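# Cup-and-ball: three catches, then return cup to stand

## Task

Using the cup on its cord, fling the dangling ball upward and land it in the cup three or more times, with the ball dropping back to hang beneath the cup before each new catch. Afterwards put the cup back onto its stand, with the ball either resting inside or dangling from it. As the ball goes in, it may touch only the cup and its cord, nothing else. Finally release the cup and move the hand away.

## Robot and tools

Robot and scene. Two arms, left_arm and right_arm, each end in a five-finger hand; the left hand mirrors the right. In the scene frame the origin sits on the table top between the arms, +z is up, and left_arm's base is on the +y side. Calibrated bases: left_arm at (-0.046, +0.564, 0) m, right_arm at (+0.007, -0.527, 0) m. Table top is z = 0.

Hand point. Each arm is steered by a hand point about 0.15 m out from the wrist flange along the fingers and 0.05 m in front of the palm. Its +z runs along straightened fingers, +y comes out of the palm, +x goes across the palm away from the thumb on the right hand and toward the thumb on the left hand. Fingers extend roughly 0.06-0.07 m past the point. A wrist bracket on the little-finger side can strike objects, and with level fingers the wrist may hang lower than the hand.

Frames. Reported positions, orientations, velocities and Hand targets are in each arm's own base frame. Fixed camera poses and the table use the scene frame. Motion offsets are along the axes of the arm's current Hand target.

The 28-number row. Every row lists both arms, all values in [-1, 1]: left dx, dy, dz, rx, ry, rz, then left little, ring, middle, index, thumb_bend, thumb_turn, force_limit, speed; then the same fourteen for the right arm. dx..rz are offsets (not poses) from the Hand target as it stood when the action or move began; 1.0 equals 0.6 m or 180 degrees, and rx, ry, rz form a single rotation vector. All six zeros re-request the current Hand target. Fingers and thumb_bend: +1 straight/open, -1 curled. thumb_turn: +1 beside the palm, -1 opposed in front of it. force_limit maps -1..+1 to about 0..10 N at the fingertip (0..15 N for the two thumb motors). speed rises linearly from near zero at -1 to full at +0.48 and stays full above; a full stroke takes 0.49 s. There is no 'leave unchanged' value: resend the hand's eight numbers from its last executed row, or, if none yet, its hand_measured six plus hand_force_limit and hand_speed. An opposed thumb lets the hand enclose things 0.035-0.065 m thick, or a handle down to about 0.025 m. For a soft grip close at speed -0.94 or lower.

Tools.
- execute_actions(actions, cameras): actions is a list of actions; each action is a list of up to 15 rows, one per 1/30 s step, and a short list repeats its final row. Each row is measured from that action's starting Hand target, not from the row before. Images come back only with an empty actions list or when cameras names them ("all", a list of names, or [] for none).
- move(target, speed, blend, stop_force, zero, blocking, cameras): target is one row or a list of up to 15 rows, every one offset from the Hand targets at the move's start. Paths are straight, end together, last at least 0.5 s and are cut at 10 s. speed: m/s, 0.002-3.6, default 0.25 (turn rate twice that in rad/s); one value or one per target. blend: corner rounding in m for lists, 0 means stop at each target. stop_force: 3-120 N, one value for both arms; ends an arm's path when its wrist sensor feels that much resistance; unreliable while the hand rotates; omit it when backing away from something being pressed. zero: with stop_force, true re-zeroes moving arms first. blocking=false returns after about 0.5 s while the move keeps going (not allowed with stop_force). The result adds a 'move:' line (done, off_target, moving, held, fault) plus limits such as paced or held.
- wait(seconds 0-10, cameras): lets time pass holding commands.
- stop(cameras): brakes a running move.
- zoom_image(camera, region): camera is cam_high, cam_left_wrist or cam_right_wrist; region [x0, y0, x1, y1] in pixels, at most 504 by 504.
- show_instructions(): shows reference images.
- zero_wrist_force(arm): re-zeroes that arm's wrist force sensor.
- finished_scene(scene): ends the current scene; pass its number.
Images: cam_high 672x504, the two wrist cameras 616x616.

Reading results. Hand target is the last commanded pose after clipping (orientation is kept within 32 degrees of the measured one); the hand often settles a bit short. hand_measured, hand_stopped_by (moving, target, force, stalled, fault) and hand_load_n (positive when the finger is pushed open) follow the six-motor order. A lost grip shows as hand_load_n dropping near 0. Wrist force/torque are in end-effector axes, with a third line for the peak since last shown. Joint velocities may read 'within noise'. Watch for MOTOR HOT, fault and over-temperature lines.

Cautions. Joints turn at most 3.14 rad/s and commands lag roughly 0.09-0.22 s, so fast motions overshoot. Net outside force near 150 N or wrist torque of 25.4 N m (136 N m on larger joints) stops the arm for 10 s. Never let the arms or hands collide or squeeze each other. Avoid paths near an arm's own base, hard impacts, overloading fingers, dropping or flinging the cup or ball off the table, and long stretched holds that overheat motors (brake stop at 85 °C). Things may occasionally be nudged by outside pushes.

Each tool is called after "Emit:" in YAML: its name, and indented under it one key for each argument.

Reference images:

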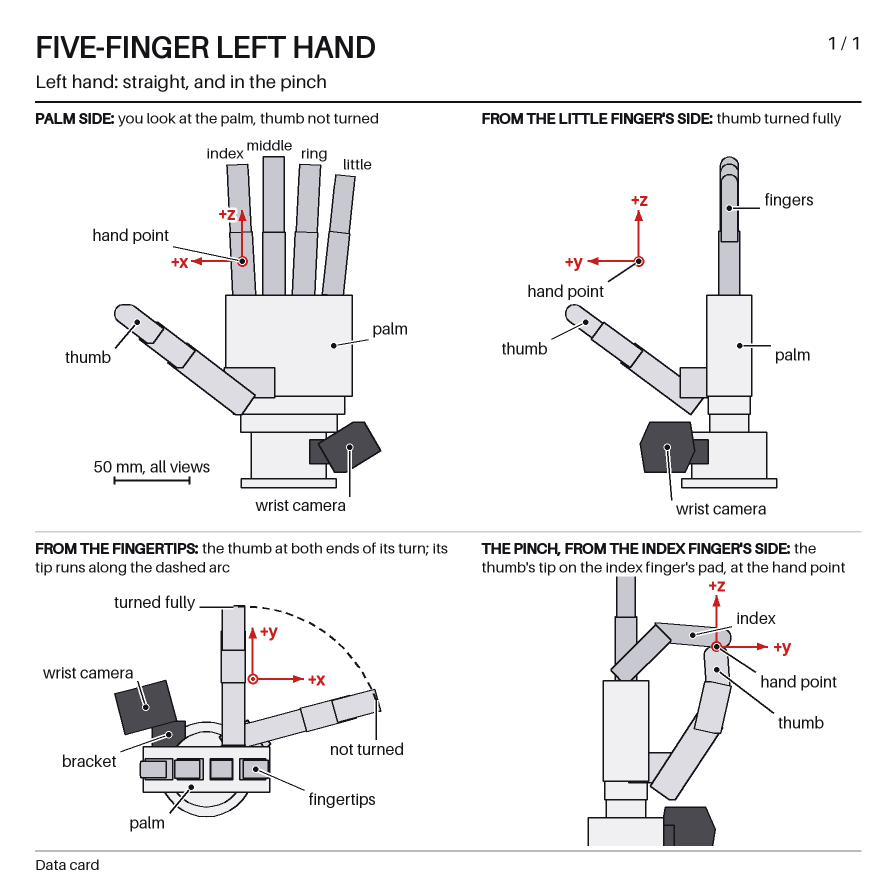

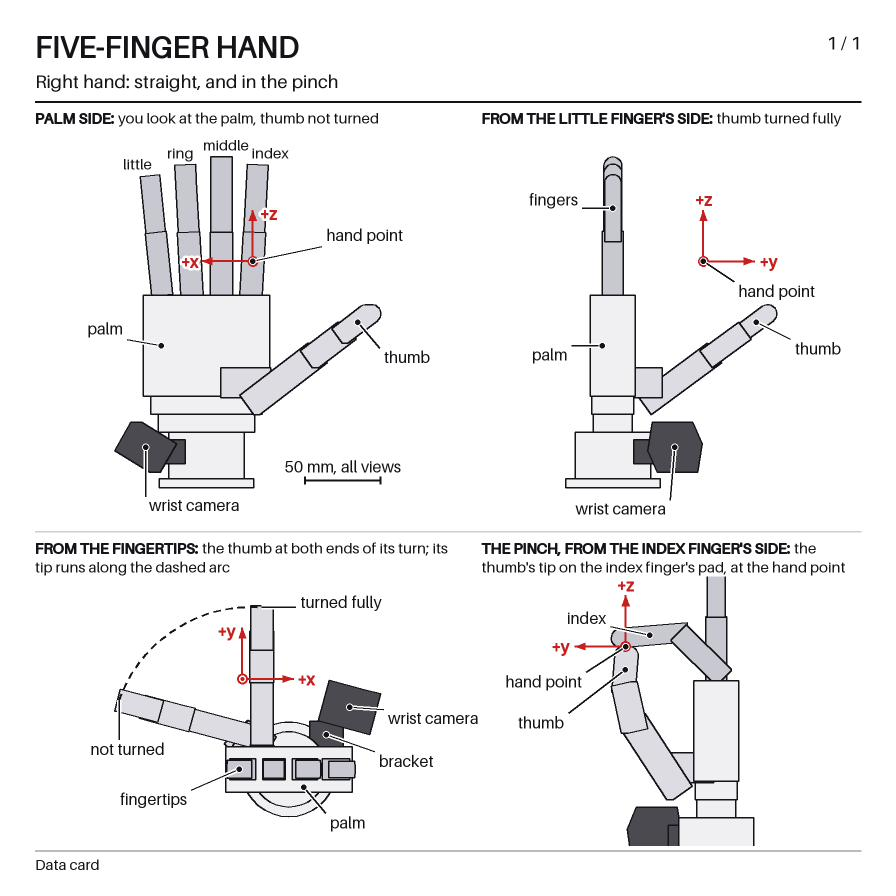

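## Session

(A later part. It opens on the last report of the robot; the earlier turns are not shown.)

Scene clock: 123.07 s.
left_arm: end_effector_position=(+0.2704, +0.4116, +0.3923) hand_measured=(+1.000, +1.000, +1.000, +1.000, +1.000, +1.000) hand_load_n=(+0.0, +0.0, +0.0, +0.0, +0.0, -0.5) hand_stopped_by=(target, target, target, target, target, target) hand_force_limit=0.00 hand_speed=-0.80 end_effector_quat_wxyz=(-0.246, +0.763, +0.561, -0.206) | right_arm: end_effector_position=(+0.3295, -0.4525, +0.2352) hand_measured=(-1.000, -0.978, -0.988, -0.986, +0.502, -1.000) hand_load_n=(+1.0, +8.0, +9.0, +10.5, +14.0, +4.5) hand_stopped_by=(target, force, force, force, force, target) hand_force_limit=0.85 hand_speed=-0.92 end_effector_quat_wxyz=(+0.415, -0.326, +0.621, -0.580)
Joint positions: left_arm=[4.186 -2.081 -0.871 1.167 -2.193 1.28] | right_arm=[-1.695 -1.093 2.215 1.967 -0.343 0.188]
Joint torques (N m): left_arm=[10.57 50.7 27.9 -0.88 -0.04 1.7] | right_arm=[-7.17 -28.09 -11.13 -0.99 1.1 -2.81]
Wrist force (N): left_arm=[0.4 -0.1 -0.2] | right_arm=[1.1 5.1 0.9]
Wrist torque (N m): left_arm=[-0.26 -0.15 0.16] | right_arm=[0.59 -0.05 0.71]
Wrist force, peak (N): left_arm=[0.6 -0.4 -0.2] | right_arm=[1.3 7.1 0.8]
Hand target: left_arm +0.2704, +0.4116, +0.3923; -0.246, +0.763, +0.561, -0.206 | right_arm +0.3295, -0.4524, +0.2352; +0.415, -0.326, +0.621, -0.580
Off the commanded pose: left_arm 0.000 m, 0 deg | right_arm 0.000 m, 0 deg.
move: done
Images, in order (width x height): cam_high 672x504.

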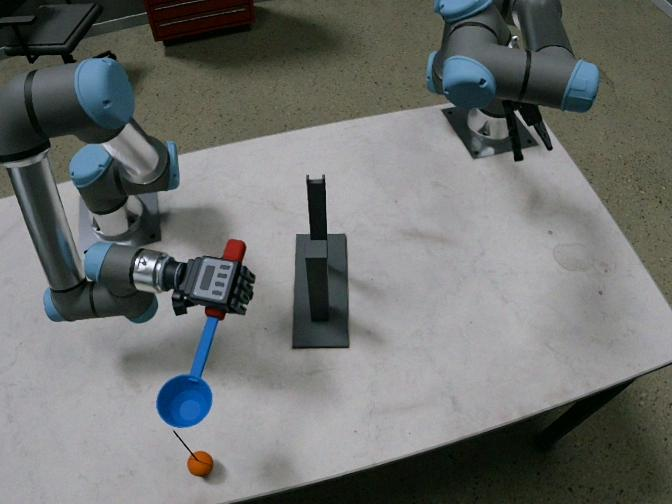

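Emit:
wait:
  seconds: 0.2
  cameras: ["cam_high"]

Emit:
zoom_image:
  camera: "cam_high"
  region: [120, 400, 230, 504]

Emit:
wait:
  seconds: 0.2
  cameras: ["cam_high"]

Emit:
zoom_image:
  camera: "cam_high"
  region: [120, 400, 230, 504]

Emit:
wait:
  seconds: 0.2
  cameras: ["cam_high"]

Emit:
zoom_image:
  camera: "cam_high"
  region: [120, 400, 230, 504]

Emit:
wait:
  seconds: 0.2
  cameras: ["cam_high"]

Emit:
zoom_image:
  camera: "cam_high"
  region: [120, 400, 230, 504]

Scene clock: 129.93 s.
left_arm: end_effector_position=(+0.2704, +0.4116, +0.3923) hand_measured=(+1.000, +1.000, +1.000, +1.000, +1.000, +1.000) hand_load_n=(+0.0, +0.0, +0.0, +0.0, +0.0, +0.0) hand_stopped_by=(target, target, target, target, target, target) hand_force_limit=0.00 hand_speed=-0.80 end_effector_quat_wxyz=(-0.246, +0.763, +0.561, -0.206) | right_arm: end_effector_position=(+0.3295, -0.4524, +0.2352) hand_measured=(-1.000, -0.978, -0.988, -0.986, +0.502, -1.000) hand_load_n=(+1.5, +8.0, +9.5, +10.5, +14.0, +4.5) hand_stopped_by=(target, force, force, force, force, target) hand_force_limit=0.85 hand_speed=-0.92 end_effector_quat_wxyz=(+0.415, -0.326, +0.621, -0.580)
Joint positions: left_arm=[4.186 -2.081 -0.871 1.167 -2.193 1.28] | right_arm=[-1.695 -1.093 2.215 1.967 -0.343 0.187]
Joint torques (N m): left_arm=[10.93 49.8 27.91 -0.9 -0.01 1.66] | right_arm=[-7.82 -17.86 -4.14 -2.34 2 -2.55]
Wrist force (N): left_arm=[0.3 -0.3 -0.2] | right_arm=[0.7 4.2 1.0]
Wrist torque (N m): left_arm=[-0.28 -0.13 0.16] | right_arm=[0.60 0.00 0.69]
Wrist force, peak (N): left_arm=[0.7 0.1 -0.2] | right_arm=[1.3 5.9 1.1]
Hand target: left_arm +0.2704, +0.4116, +0.3923; -0.246, +0.763, +0.561, -0.206 | right_arm +0.3295, -0.4524, +0.2352; +0.415, -0.326, +0.621, -0.580
Off the commanded pose: left_arm 0.000 m, 0 deg | right_arm 0.000 m, 0 deg.
wait: 0.20 s; at rest from the start
Images, in order (width x height): cam_high 672x504.

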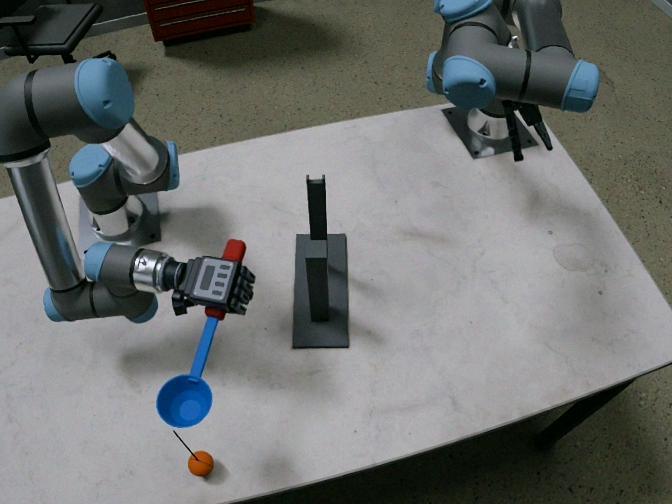

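Scaled by 4.582 from the camera's 672x504 image, which has a finer 960x720 frame.

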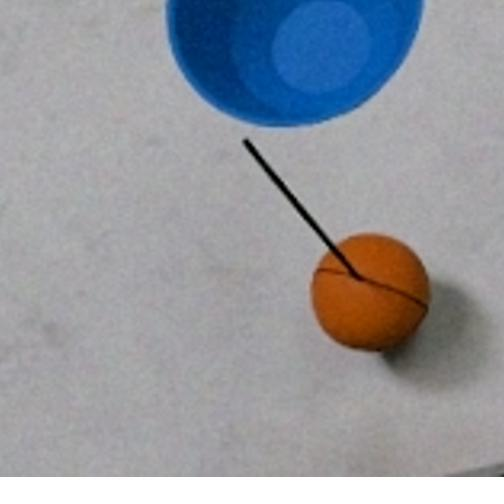

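Scene clock: 130.13 s.
left_arm: end_effector_position=(+0.2704, +0.4116, +0.3923) hand_measured=(+1.000, +1.000, +1.000, +1.000, +1.000, +1.000) hand_load_n=(+0.0, +0.0, +0.0, +0.0, +0.0, +0.0) hand_stopped_by=(target, target, target, target, target, target) hand_force_limit=0.00 hand_speed=-0.80 end_effector_quat_wxyz=(-0.246, +0.763, +0.561, -0.206) | right_arm: end_effector_position=(+0.3295, -0.4524, +0.2352) hand_measured=(-1.000, -0.978, -0.988, -0.986, +0.502, -1.000) hand_load_n=(+1.5, +8.0, +9.5, +11.0, +14.0, +5.0) hand_stopped_by=(target, force, force, force, force, target) hand_force_limit=0.85 hand_speed=-0.92 end_effector_quat_wxyz=(+0.415, -0.326, +0.621, -0.580)
Joint positions: left_arm=[4.186 -2.081 -0.871 1.167 -2.193 1.28] | right_arm=[-1.695 -1.093 2.215 1.967 -0.343 0.187]
Joint torques (N m): left_arm=[9.48 49.83 27.67 -0.9 -0.09 1.57] | right_arm=[-7.78 -18.07 -4.34 -2.33 2.02 -2.58]
Wrist force (N): left_arm=[0.6 -0.1 -0.1] | right_arm=[1.0 5.4 1.0]
Wrist torque (N m): left_arm=[-0.27 -0.16 0.16] | right_arm=[0.62 -0.02 0.71]
Wrist force, peak (N): left_arm=[0.3 -0.5 -0.1] | right_arm=[1.2 5.7 0.8]
Hand target: left_arm +0.2704, +0.4116, +0.3923; -0.246, +0.763, +0.561, -0.206 | right_arm +0.3295, -0.4524, +0.2352; +0.415, -0.326, +0.621, -0.580
Off the commanded pose: left_arm 0.000 m, 0 deg | right_arm 0.000 m, 0 deg.
wait: 0.20 s; at rest by 0.17 s
Images, in order (width x height): cam_high 672x504.

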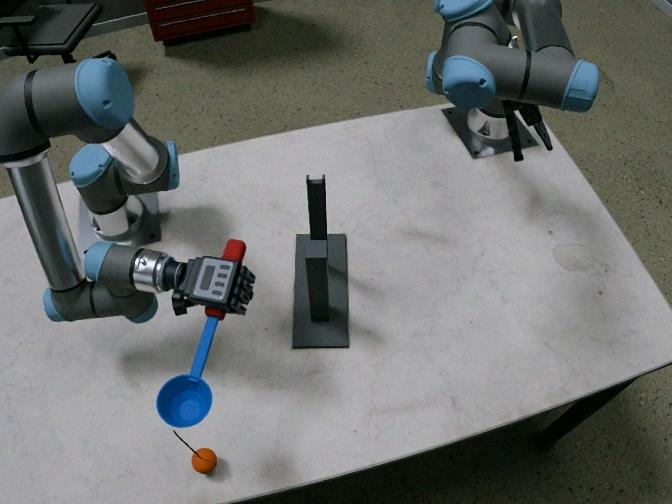

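Scaled by 4.582 from the camera's 672x504 image, which has a finer 960x720 frame.

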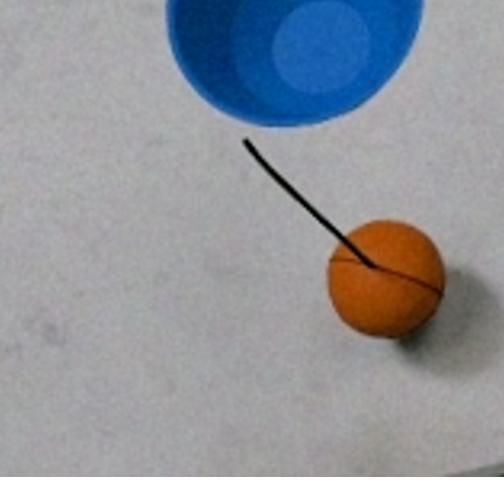

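Scene clock: 130.33 s.
left_arm: end_effector_position=(+0.2704, +0.4116, +0.3923) hand_measured=(+1.000, +1.000, +1.000, +1.000, +1.000, +1.000) hand_load_n=(+0.0, +0.0, +0.0, +0.0, +0.0, +0.0) hand_stopped_by=(target, target, target, target, target, target) hand_force_limit=0.00 hand_speed=-0.80 end_effector_quat_wxyz=(-0.246, +0.763, +0.561, -0.206) | right_arm: end_effector_position=(+0.3295, -0.4524, +0.2352) hand_measured=(-1.000, -0.978, -0.988, -0.986, +0.502, -1.000) hand_load_n=(+1.5, +8.0, +9.5, +10.5, +14.0, +4.5) hand_stopped_by=(target, force, force, force, force, target) hand_force_limit=0.85 hand_speed=-0.92 end_effector_quat_wxyz=(+0.415, -0.326, +0.621, -0.580)
Joint positions: left_arm=[4.186 -2.081 -0.871 1.167 -2.193 1.28] | right_arm=[-1.695 -1.093 2.215 1.967 -0.343 0.187]
Joint torques (N m): left_arm=[10.67 49.4 27.95 -0.9 0.03 1.65] | right_arm=[-8.5 -18.07 -4.6 -2.28 2.01 -2.52]
Wrist force (N): left_arm=[0.5 -0.1 -0.2] | right_arm=[0.7 4.1 1.0]
Wrist torque (N m): left_arm=[-0.25 -0.15 0.16] | right_arm=[0.58 -0.01 0.70]
Wrist force, peak (N): left_arm=[0.5 -0.4 -0.5] | right_arm=[1.0 5.2 1.1]
Hand target: left_arm +0.2704, +0.4116, +0.3923; -0.246, +0.763, +0.561, -0.206 | right_arm +0.3295, -0.4524, +0.2352; +0.415, -0.326, +0.621, -0.580
Off the commanded pose: left_arm 0.000 m, 0 deg | right_arm 0.000 m, 0 deg.
wait: 0.20 s; at rest by 0.17 s
Images, in order (width x height): cam_high 672x504.

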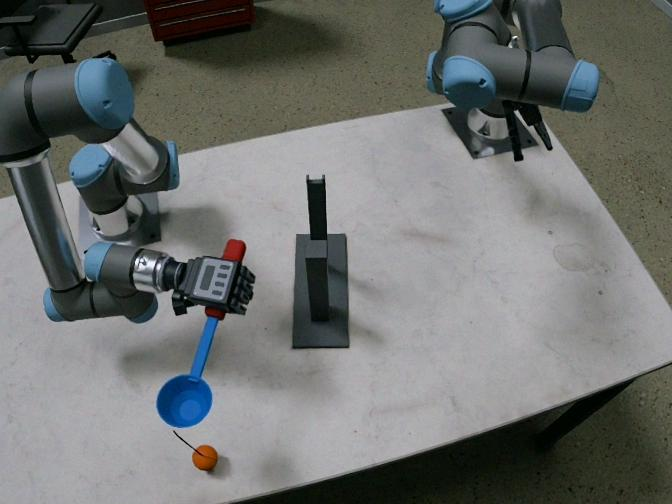

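Scaled by 4.582 from the camera's 672x504 image, which has a finer 960x720 frame.

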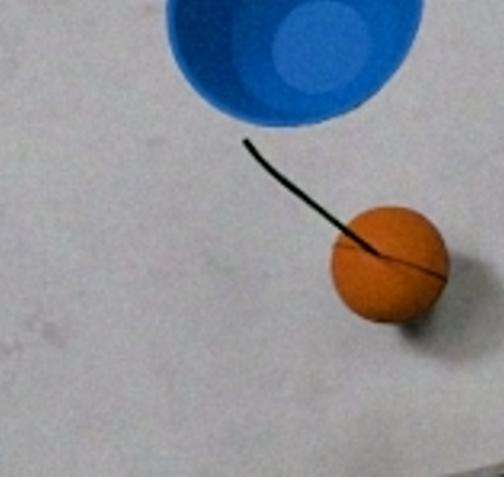

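Scene clock: 130.53 s.
left_arm: end_effector_position=(+0.2704, +0.4116, +0.3923) hand_measured=(+1.000, +1.000, +1.000, +1.000, +1.000, +1.000) hand_load_n=(+0.0, +0.0, +0.0, +0.0, +0.0, +0.0) hand_stopped_by=(target, target, target, target, target, target) hand_force_limit=0.00 hand_speed=-0.80 end_effector_quat_wxyz=(-0.246, +0.763, +0.561, -0.206) | right_arm: end_effector_position=(+0.3295, -0.4524, +0.2352) hand_measured=(-1.000, -0.978, -0.988, -0.986, +0.502, -1.000) hand_load_n=(+1.0, +8.0, +9.5, +10.5, +13.5, +5.0) hand_stopped_by=(target, force, force, force, force, target) hand_force_limit=0.85 hand_speed=-0.92 end_effector_quat_wxyz=(+0.415, -0.326, +0.621, -0.580)
Joint positions: left_arm=[4.186 -2.081 -0.871 1.167 -2.193 1.28] | right_arm=[-1.695 -1.093 2.215 1.967 -0.343 0.187]
Joint torques (N m): left_arm=[10.26 50.16 27.54 -0.88 0.08 1.47] | right_arm=[-7.61 -17.73 -4.14 -2.26 1.99 -2.53]
Wrist force (N): left_arm=[0.5 -0.3 -0.1] | right_arm=[1.0 5.3 0.8]
Wrist torque (N m): left_arm=[-0.30 -0.15 0.17] | right_arm=[0.62 -0.02 0.71]
Wrist force, peak (N): left_arm=[0.4 -0.4 0.1] | right_arm=[1.2 5.6 0.8]
Hand target: left_arm +0.2704, +0.4116, +0.3923; -0.246, +0.763, +0.561, -0.206 | right_arm +0.3295, -0.4524, +0.2352; +0.415, -0.326, +0.621, -0.580
Off the commanded pose: left_arm 0.000 m, 0 deg | right_arm 0.000 m, 0 deg.
wait: 0.20 s; at rest by 0.17 s
Images, in order (width x height): cam_high 672x504.

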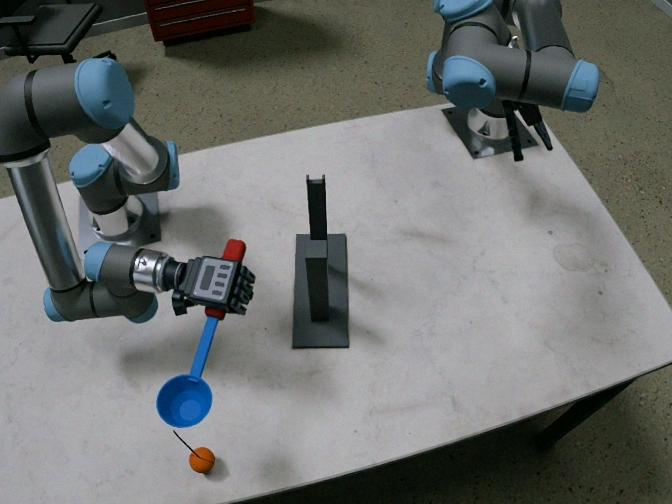

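Scaled by 4.582 from the camera's 672x504 image, which has a finer 960x720 frame.

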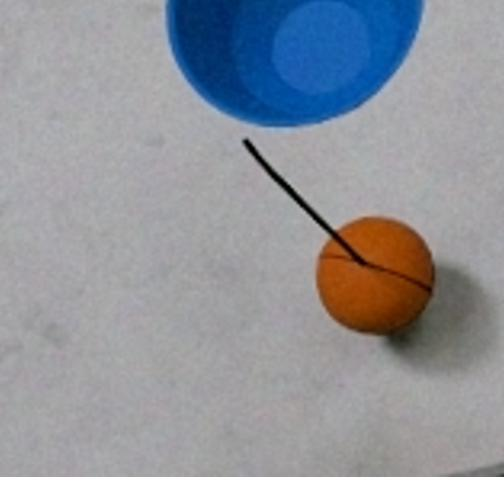

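Emit:
move:
  target: [0,0,0,0,0,0,1,1,1,1,1,1,0,-0.8,0.0046,0.0330,-0.0005,0,0,0,-1,-1,-1,-1,-1,-1,0.85,-0.92]
  speed: 0.1
  cameras: ["cam_high"]

Emit:
zoom_image:
  camera: "cam_high"
  region: [120, 400, 230, 504]

Emit:
wait:
  seconds: 1
  cameras: ["cam_high"]

Emit:
zoom_image:
  camera: "cam_high"
  region: [120, 400, 230, 504]

Scene clock: 134.17 s.
left_arm: end_effector_position=(+0.2704, +0.4116, +0.3923) hand_measured=(+1.000, +1.000, +1.000, +1.000, +1.000, +1.000) hand_load_n=(+0.0, +0.0, +0.0, +0.0, +0.0, +0.0) hand_stopped_by=(target, target, target, target, target, target) hand_force_limit=0.00 hand_speed=-0.80 end_effector_quat_wxyz=(-0.246, +0.763, +0.561, -0.206) | right_arm: end_effector_position=(+0.3295, -0.4524, +0.2151) hand_measured=(-1.000, -0.978, -0.988, -0.986, +0.502, -1.000) hand_load_n=(+1.5, +8.0, +9.5, +11.0, +14.0, +4.5) hand_stopped_by=(target, force, force, force, force, target) hand_force_limit=0.85 hand_speed=-0.92 end_effector_quat_wxyz=(+0.415, -0.326, +0.621, -0.580) end_effector_velocity=(+0.000, -0.001, +0.002) end_effector_angular_velocity=(-0.002, +0.000, -0.001)
Joint positions: left_arm=[4.186 -2.081 -0.871 1.167 -2.193 1.28] | right_arm=[-1.695 -1.039 2.217 1.911 -0.343 0.187]
Joint velocities: left_arm=[within noise] | right_arm=[-0.001 -0.004 -0.002 0.005 0 0]
Joint torques (N m): left_arm=[9.82 50.05 28.19 -0.94 -0.04 1.58] | right_arm=[7.98 -41.85 -17.67 0.63 -1.98 1.93]
Wrist force (N): left_arm=[0.5 -0.3 -0.1] | right_arm=[0.5 3.5 0.6]
Wrist torque (N m): left_arm=[-0.28 -0.15 0.17] | right_arm=[0.57 0.03 0.55]
Wrist force, peak (N): left_arm=[0.6 -0.3 -0.1] | right_arm=[1.0 5.8 1.0]
Hand target: left_arm +0.2704, +0.4116, +0.3923; -0.246, +0.763, +0.561, -0.206 | right_arm +0.3295, -0.4525, +0.2152; +0.415, -0.326, +0.621, -0.580
Off the commanded pose: left_arm 0.000 m, 0 deg | right_arm 0.000 m, 0 deg.
move: done
Images, in order (width x height): cam_high 672x504.

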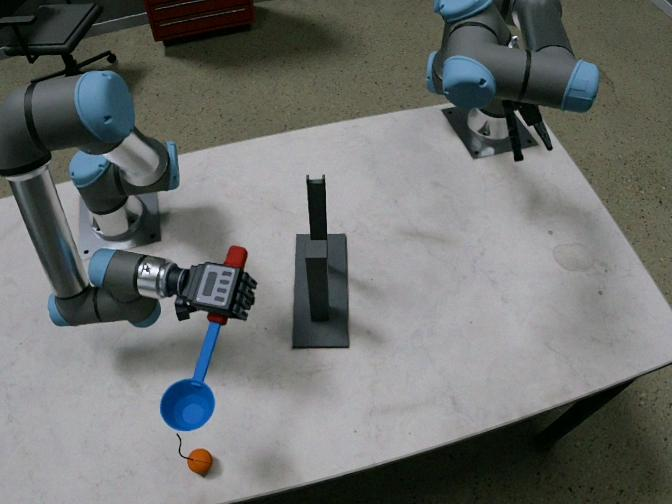

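Scaled by 4.582 from the camera's 672x504 image, which has a finer 960x720 frame.

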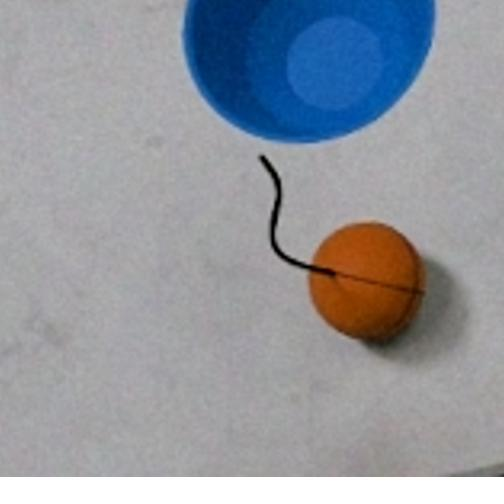

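Scene clock: 135.17 s.
left_arm: end_effector_position=(+0.2704, +0.4116, +0.3923) hand_measured=(+1.000, +1.000, +1.000, +1.000, +1.000, +1.000) hand_load_n=(+0.0, +0.0, +0.0, +0.0, +0.0, +0.0) hand_stopped_by=(target, target, target, target, target, target) hand_force_limit=0.00 hand_speed=-0.80 end_effector_quat_wxyz=(-0.246, +0.763, +0.561, -0.206) | right_arm: end_effector_position=(+0.3295, -0.4525, +0.2152) hand_measured=(-1.000, -0.978, -0.988, -0.986, +0.502, -1.000) hand_load_n=(+1.5, +8.0, +9.5, +10.5, +14.0, +4.5) hand_stopped_by=(target, force, force, force, force, target) hand_force_limit=0.85 hand_speed=-0.92 end_effector_quat_wxyz=(+0.415, -0.326, +0.621, -0.580)
Joint positions: left_arm=[4.186 -2.081 -0.871 1.167 -2.193 1.28] | right_arm=[-1.695 -1.039 2.217 1.911 -0.343 0.187]
Joint torques (N m): left_arm=[10.16 49.72 27.45 -0.83 0 1.56] | right_arm=[9.34 -42.42 -17.71 -0.79 -2.1 -0.54]
Wrist force (N): left_arm=[0.3 -0.3 -0.1] | right_arm=[1.1 5.0 0.9]
Wrist torque (N m): left_arm=[-0.29 -0.12 0.16] | right_arm=[0.62 -0.03 0.59]
Wrist force, peak (N): left_arm=[0.5 -0.4 -0.3] | right_arm=[1.4 5.2 0.9]
Hand target: left_arm +0.2704, +0.4116, +0.3923; -0.246, +0.763, +0.561, -0.206 | right_arm +0.3295, -0.4525, +0.2152; +0.415, -0.326, +0.621, -0.580
Off the commanded pose: left_arm 0.000 m, 0 deg | right_arm 0.000 m, 0 deg.
wait: 1.00 s; at rest by 0.17 s
Images, in order (width x height): cam_high 672x504.

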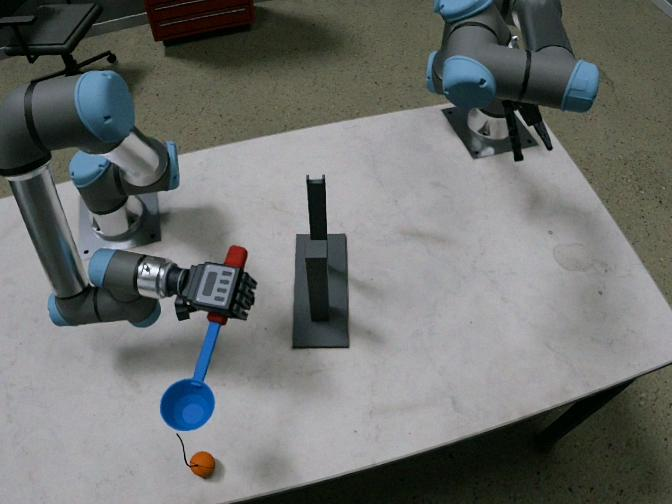

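Scaled by 4.582 from the camera's 672x504 image, which has a finer 960x720 frame.

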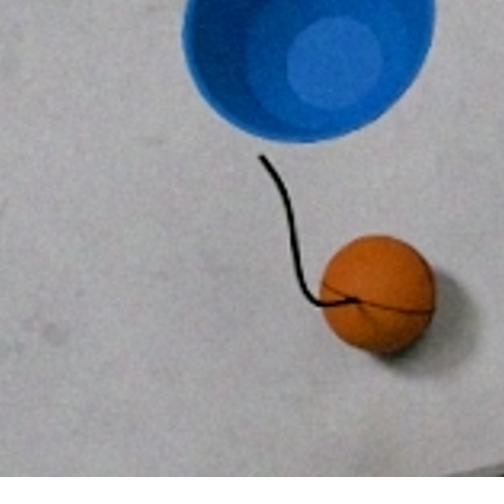

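Emit:
wait:
  seconds: 0.1
  cameras: ["cam_high"]

Emit:
zoom_image:
  camera: "cam_high"
  region: [120, 400, 230, 504]

Scene clock: 142.30 s.
left_arm: end_effector_position=(+0.2704, +0.4116, +0.3923) hand_measured=(+1.000, +1.000, +1.000, +1.000, +1.000, +1.000) hand_load_n=(+0.0, +0.0, +0.0, +0.0, +0.0, +0.0) hand_stopped_by=(target, target, target, target, target, target) hand_force_limit=0.00 hand_speed=-0.80 end_effector_quat_wxyz=(-0.246, +0.763, +0.561, -0.206) | right_arm: end_effector_position=(+0.3295, -0.4525, +0.2152) hand_measured=(-1.000, -0.978, -0.988, -0.986, +0.502, -1.000) hand_load_n=(+1.5, +8.0, +9.0, +10.5, +13.5, +4.5) hand_stopped_by=(target, force, force, force, force, target) hand_force_limit=0.85 hand_speed=-0.92 end_effector_quat_wxyz=(+0.415, -0.326, +0.621, -0.580)
Joint positions: left_arm=[4.186 -2.081 -0.871 1.167 -2.193 1.28] | right_arm=[-1.695 -1.039 2.217 1.911 -0.343 0.187]
Joint torques (N m): left_arm=[9.48 49.6 27.65 -0.81 -0.11 1.44] | right_arm=[8.54 -41.9 -17.49 -1.57 -2.15 -1.85]
Wrist force (N): left_arm=[0.4 -0.2 -0.2] | right_arm=[1.0 4.2 1.2]
Wrist torque (N m): left_arm=[-0.27 -0.13 0.16] | right_arm=[0.55 -0.04 0.60]
Wrist force, peak (N): left_arm=[0.7 -0.6 -0.2] | right_arm=[1.2 5.4 0.9]
Hand target: left_arm +0.2704, +0.4116, +0.3923; -0.246, +0.763, +0.561, -0.206 | right_arm +0.3295, -0.4525, +0.2152; +0.415, -0.326, +0.621, -0.580
Off the commanded pose: left_arm 0.000 m, 0 deg | right_arm 0.000 m, 0 deg.
wait: 0.10 s; at rest from the start
Images, in order (width x height): cam_high 672x504.

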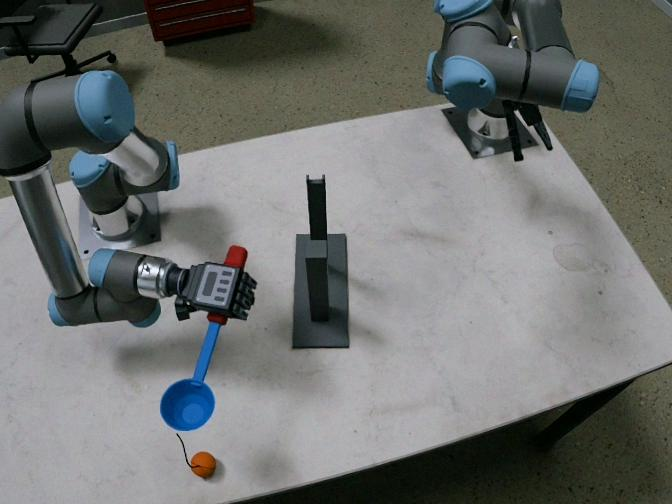

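Scaled by 4.582 from the camera's 672x504 image, which has a finer 960x720 frame.

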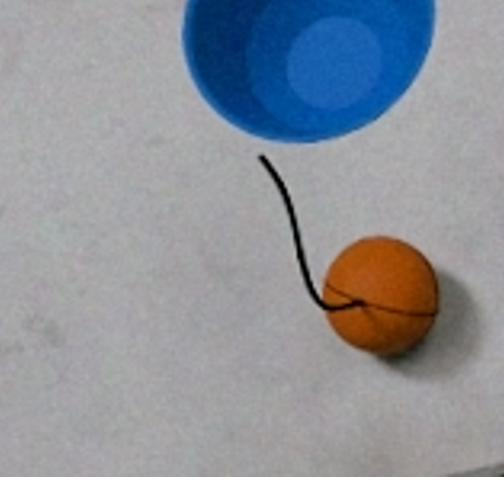

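Emit:
move:
  target:
    - [0,0,0,0,0,0,1,1,1,1,1,1,0,-0.8,0.0198,-0.0026,0.0100,0,0,0,-1,-1,-1,-1,-1,-1,0.85,-0.92]
    - [0,0,0,0,0,0,1,1,1,1,1,1,0,-0.8,0.0144,-0.0421,0.0106,0,0,0,-1,-1,-1,-1,-1,-1,0.85,-0.92]
  speed: [0.03, 0.03]
  cameras: ["cam_high"]

Emit:
zoom_image:
  camera: "cam_high"
  region: [120, 400, 230, 504]

Emit:
wait:
  seconds: 0.3
  cameras: ["cam_high"]

Emit:
zoom_image:
  camera: "cam_high"
  region: [120, 400, 230, 504]

Scene clock: 147.00 s.
left_arm: end_effector_position=(+0.2704, +0.4116, +0.3923) hand_measured=(+1.000, +1.000, +1.000, +1.000, +1.000, +1.000) hand_load_n=(+0.0, +0.0, +0.0, +0.0, +0.0, +0.0) hand_stopped_by=(target, target, target, target, target, target) hand_force_limit=0.00 hand_speed=-0.80 end_effector_quat_wxyz=(-0.246, +0.763, +0.561, -0.206) | right_arm: end_effector_position=(+0.3294, -0.4659, +0.2393) hand_measured=(-1.000, -0.978, -0.988, -0.986, +0.502, -1.000) hand_load_n=(+1.5, +8.0, +9.5, +10.5, +13.5, +5.0) hand_stopped_by=(target, force, force, force, force, target) hand_force_limit=0.85 hand_speed=-0.92 end_effector_quat_wxyz=(+0.415, -0.326, +0.621, -0.580)
Joint positions: left_arm=[4.186 -2.081 -0.871 1.167 -2.193 1.28] | right_arm=[-1.691 -1.086 2.176 1.999 -0.347 0.187]
Joint torques (N m): left_arm=[9.18 49.13 27.44 -0.87 0.04 1.52] | right_arm=[-7.06 -19.56 -12.33 -2.79 2.06 -2.74]
Wrist force (N): left_arm=[0.4 -0.3 -0.1] | right_arm=[1.2 4.9 0.8]
Wrist torque (N m): left_arm=[-0.30 -0.13 0.16] | right_arm=[0.62 -0.06 0.74]
Wrist force, peak (N): left_arm=[0.6 -0.3 -0.5] | right_arm=[1.4 5.8 0.8]
Hand target: left_arm +0.2704, +0.4116, +0.3923; -0.246, +0.763, +0.561, -0.206 | right_arm +0.3294, -0.4659, +0.2391; +0.415, -0.326, +0.621, -0.580
Off the commanded pose: left_arm 0.000 m, 0 deg | right_arm 0.000 m, 0 deg.
move: done
Images, in order (width x height): cam_high 672x504.

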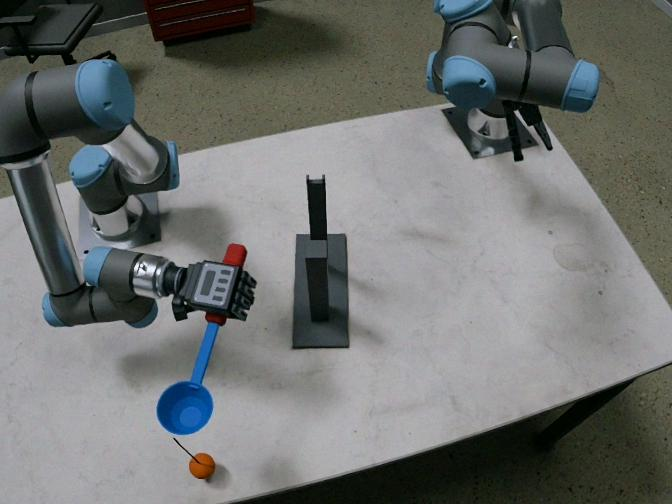

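Scaled by 4.582 from the camera's 672x504 image, which has a finer 960x720 frame.

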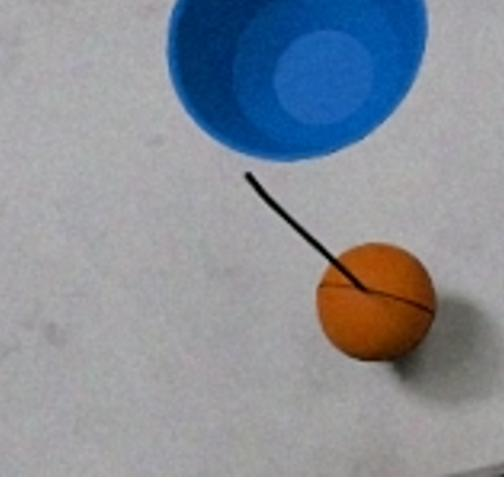

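Scene clock: 147.30 s.
left_arm: end_effector_position=(+0.2704, +0.4116, +0.3923) hand_measured=(+1.000, +1.000, +1.000, +1.000, +1.000, +1.000) hand_load_n=(+0.0, +0.0, +0.0, +0.0, +0.0, +0.0) hand_stopped_by=(target, target, target, target, target, target) hand_force_limit=0.00 hand_speed=-0.80 end_effector_quat_wxyz=(-0.246, +0.763, +0.561, -0.206) | right_arm: end_effector_position=(+0.3294, -0.4659, +0.2392) hand_measured=(-1.000, -0.978, -0.988, -0.986, +0.502, -1.000) hand_load_n=(+1.5, +8.0, +9.0, +10.5, +14.0, +5.0) hand_stopped_by=(target, force, force, force, force, target) hand_force_limit=0.85 hand_speed=-0.92 end_effector_quat_wxyz=(+0.415, -0.326, +0.621, -0.580)
Joint positions: left_arm=[4.186 -2.081 -0.871 1.167 -2.193 1.28] | right_arm=[-1.691 -1.085 2.176 1.999 -0.347 0.187]
Joint torques (N m): left_arm=[9.13 50 26.96 -0.92 -0.07 1.48] | right_arm=[-6.52 -18.35 -6.69 -2.5 1.96 -2.76]
Wrist force (N): left_arm=[0.5 -0.3 -0.3] | right_arm=[0.8 4.3 0.9]
Wrist torque (N m): left_arm=[-0.28 -0.15 0.17] | right_arm=[0.64 -0.02 0.73]
Wrist force, peak (N): left_arm=[0.6 -0.3 -0.2] | right_arm=[1.2 5.4 0.9]
Hand target: left_arm +0.2704, +0.4116, +0.3923; -0.246, +0.763, +0.561, -0.206 | right_arm +0.3294, -0.4659, +0.2391; +0.415, -0.326, +0.621, -0.580
Off the commanded pose: left_arm 0.000 m, 0 deg | right_arm 0.000 m, 0 deg.
wait: 0.30 s; at rest by 0.17 s
Images, in order (width x height): cam_high 672x504.

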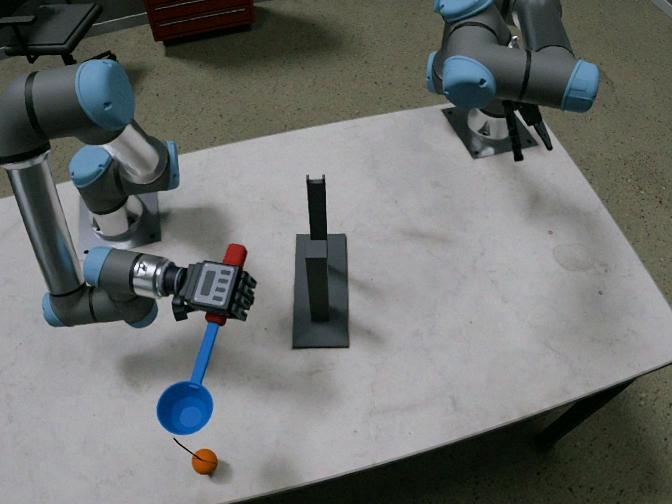

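Scaled by 4.582 from the camera's 672x504 image, which has a finer 960x720 frame.

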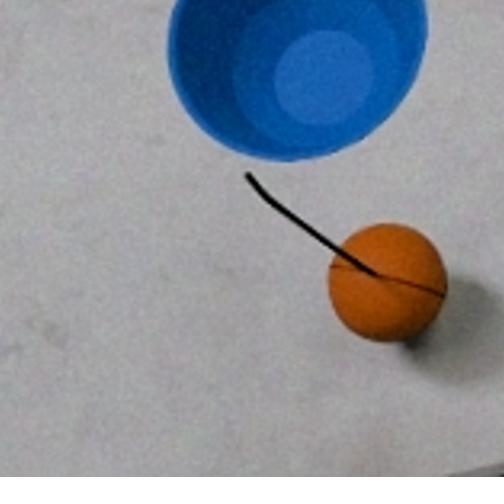

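Emit:
move:
  target: [0,0,0,0,0,0,1,1,1,1,1,1,0,-0.8,0.0039,0.0281,-0.0005,0,0,0,-1,-1,-1,-1,-1,-1,0.85,-0.92]
  speed: 0.05

Emit:
wait:
  seconds: 4
  cameras: ["cam_high"]

Emit:
zoom_image:
  camera: "cam_high"
  region: [120, 400, 230, 504]

Emit:
wait:
  seconds: 1
  cameras: ["cam_high"]

Emit:
zoom_image:
  camera: "cam_high"
  region: [120, 400, 230, 504]

Scene clock: 154.93 s.
left_arm: end_effector_position=(+0.2704, +0.4116, +0.3923) hand_measured=(+1.000, +1.000, +1.000, +1.000, +1.000, +1.000) hand_load_n=(+0.0, +0.0, +0.0, +0.5, +0.0, +0.0) hand_stopped_by=(target, target, target, target, target, target) hand_force_limit=0.00 hand_speed=-0.80 end_effector_quat_wxyz=(-0.246, +0.763, +0.561, -0.206) | right_arm: end_effector_position=(+0.3294, -0.4659, +0.2220) hand_measured=(-1.000, -0.978, -0.988, -0.986, +0.502, -1.000) hand_load_n=(+1.5, +8.0, +9.5, +11.0, +13.5, +4.5) hand_stopped_by=(target, force, force, force, force, target) hand_force_limit=0.85 hand_speed=-0.92 end_effector_quat_wxyz=(+0.415, -0.326, +0.621, -0.580)
Joint positions: left_arm=[4.186 -2.081 -0.871 1.167 -2.193 1.28] | right_arm=[-1.691 -1.041 2.178 1.953 -0.347 0.187]
Joint torques (N m): left_arm=[9.26 49.33 27.4 -0.9 0.05 1.59] | right_arm=[5.62 -42.26 -15.21 0.72 -1.36 1.78]
Wrist force (N): left_arm=[0.5 -0.3 -0.4] | right_arm=[0.8 4.2 0.6]
Wrist torque (N m): left_arm=[-0.28 -0.16 0.17] | right_arm=[0.63 -0.02 0.70]
Wrist force, peak (N): left_arm=[0.8 -0.3 -0.1] | right_arm=[1.2 6.0 1.3]
Hand target: left_arm +0.2704, +0.4116, +0.3923; -0.246, +0.763, +0.561, -0.206 | right_arm +0.3294, -0.4659, +0.2221; +0.415, -0.326, +0.621, -0.580
Off the commanded pose: left_arm 0.000 m, 0 deg | right_arm 0.000 m, 0 deg.
move: done

Scene clock: 158.93 s.
left_arm: end_effector_position=(+0.2704, +0.4116, +0.3923) hand_measured=(+1.000, +1.000, +1.000, +1.000, +1.000, +1.000) hand_load_n=(+0.0, +0.0, +0.0, +0.0, +0.0, +0.0) hand_stopped_by=(target, target, target, target, target, target) hand_force_limit=0.00 hand_speed=-0.80 end_effector_quat_wxyz=(-0.246, +0.763, +0.561, -0.206) | right_arm: end_effector_position=(+0.3294, -0.4659, +0.2221) hand_measured=(-1.000, -0.978, -0.988, -0.986, +0.502, -1.000) hand_load_n=(+1.0, +8.0, +9.0, +10.5, +14.0, +4.5) hand_stopped_by=(target, force, force, force, force, target) hand_force_limit=0.85 hand_speed=-0.92 end_effector_quat_wxyz=(+0.415, -0.326, +0.621, -0.580)
Joint positions: left_arm=[4.186 -2.081 -0.871 1.167 -2.193 1.28] | right_arm=[-1.691 -1.042 2.178 1.953 -0.347 0.187]
Joint torques (N m): left_arm=[8.79 49.12 26.8 -0.98 -0.06 1.51] | right_arm=[-7.11 -42.43 -18.94 -0.25 1.99 0.01]
Wrist force (N): left_arm=[0.5 -0.2 -0.2] | right_arm=[0.8 4.9 0.9]
Wrist torque (N m): left_arm=[-0.27 -0.15 0.17] | right_arm=[0.66 -0.01 0.70]
Wrist force, peak (N): left_arm=[0.7 -0.2 -0.4] | right_arm=[1.5 5.8 1.1]
Hand target: left_arm +0.2704, +0.4116, +0.3923; -0.246, +0.763, +0.561, -0.206 | right_arm +0.3294, -0.4659, +0.2221; +0.415, -0.326, +0.621, -0.580
Off the commanded pose: left_arm 0.000 m, 0 deg | right_arm 0.000 m, 0 deg.
wait: 4.00 s; at rest by 0.17 s
Images, in order (width x height): cam_high 672x504.

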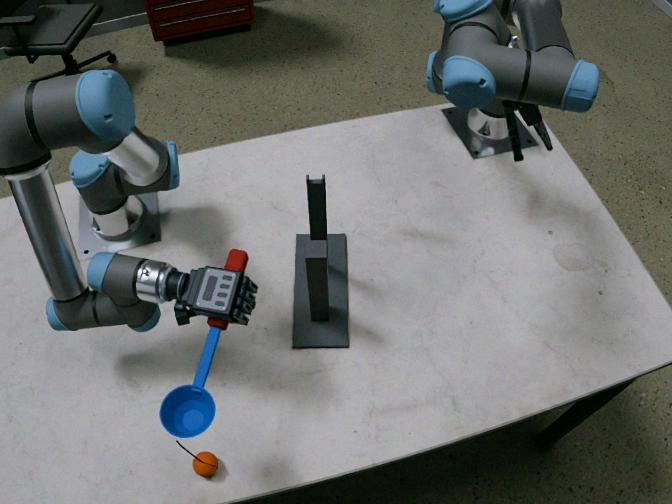

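Scaled by 4.582 from the camera's 672x504 image, which has a finer 960x720 frame.

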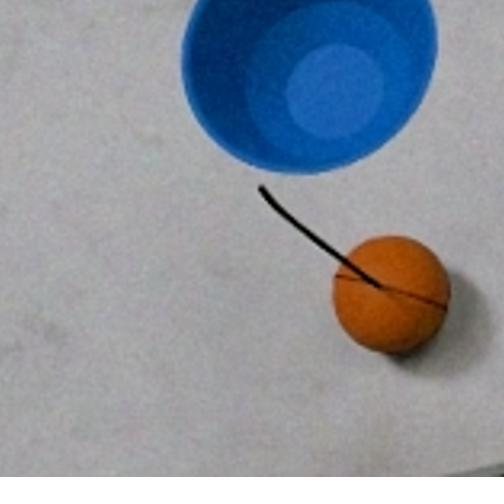

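Scene clock: 159.93 s.
left_arm: end_effector_position=(+0.2704, +0.4116, +0.3923) hand_measured=(+1.000, +1.000, +1.000, +1.000, +1.000, +1.000) hand_load_n=(+0.0, +0.0, +0.0, +0.0, +0.0, +0.0) hand_stopped_by=(target, target, target, target, target, target) hand_force_limit=0.00 hand_speed=-0.80 end_effector_quat_wxyz=(-0.246, +0.763, +0.561, -0.206) | right_arm: end_effector_position=(+0.3294, -0.4659, +0.2221) hand_measured=(-1.000, -0.978, -0.988, -0.986, +0.502, -1.000) hand_load_n=(+1.0, +8.0, +9.5, +10.5, +13.5, +5.0) hand_stopped_by=(target, force, force, force, force, target) hand_force_limit=0.85 hand_speed=-0.92 end_effector_quat_wxyz=(+0.415, -0.326, +0.621, -0.580)
Joint positions: left_arm=[4.186 -2.081 -0.871 1.167 -2.193 1.28] | right_arm=[-1.691 -1.042 2.178 1.953 -0.347 0.187]
Joint torques (N m): left_arm=[9.03 49.18 27.1 -0.81 -0.07 1.56] | right_arm=[-7.21 -43.06 -18.99 -0.41 2.28 -0.43]
Wrist force (N): left_arm=[0.4 -0.2 -0.1] | right_arm=[0.6 4.6 1.0]
Wrist torque (N m): left_arm=[-0.28 -0.14 0.17] | right_arm=[0.60 0.02 0.68]
Wrist force, peak (N): left_arm=[0.7 -0.4 -0.3] | right_arm=[1.0 5.7 1.0]
Hand target: left_arm +0.2704, +0.4116, +0.3923; -0.246, +0.763, +0.561, -0.206 | right_arm +0.3294, -0.4659, +0.2221; +0.415, -0.326, +0.621, -0.580
Off the commanded pose: left_arm 0.000 m, 0 deg | right_arm 0.000 m, 0 deg.
wait: 1.00 s; at rest by 0.17 s
Images, in order (width x height): cam_high 672x504.

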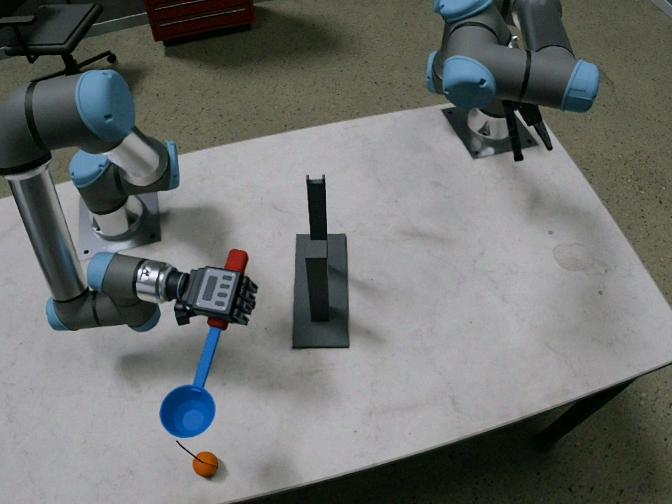

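Scaled by 4.582 from the camera's 672x504 image, which has a finer 960x720 frame.

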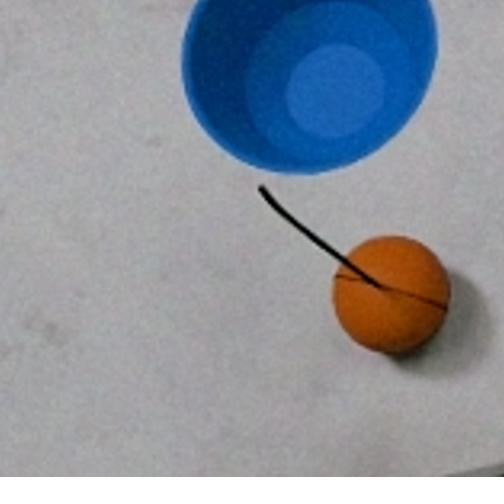

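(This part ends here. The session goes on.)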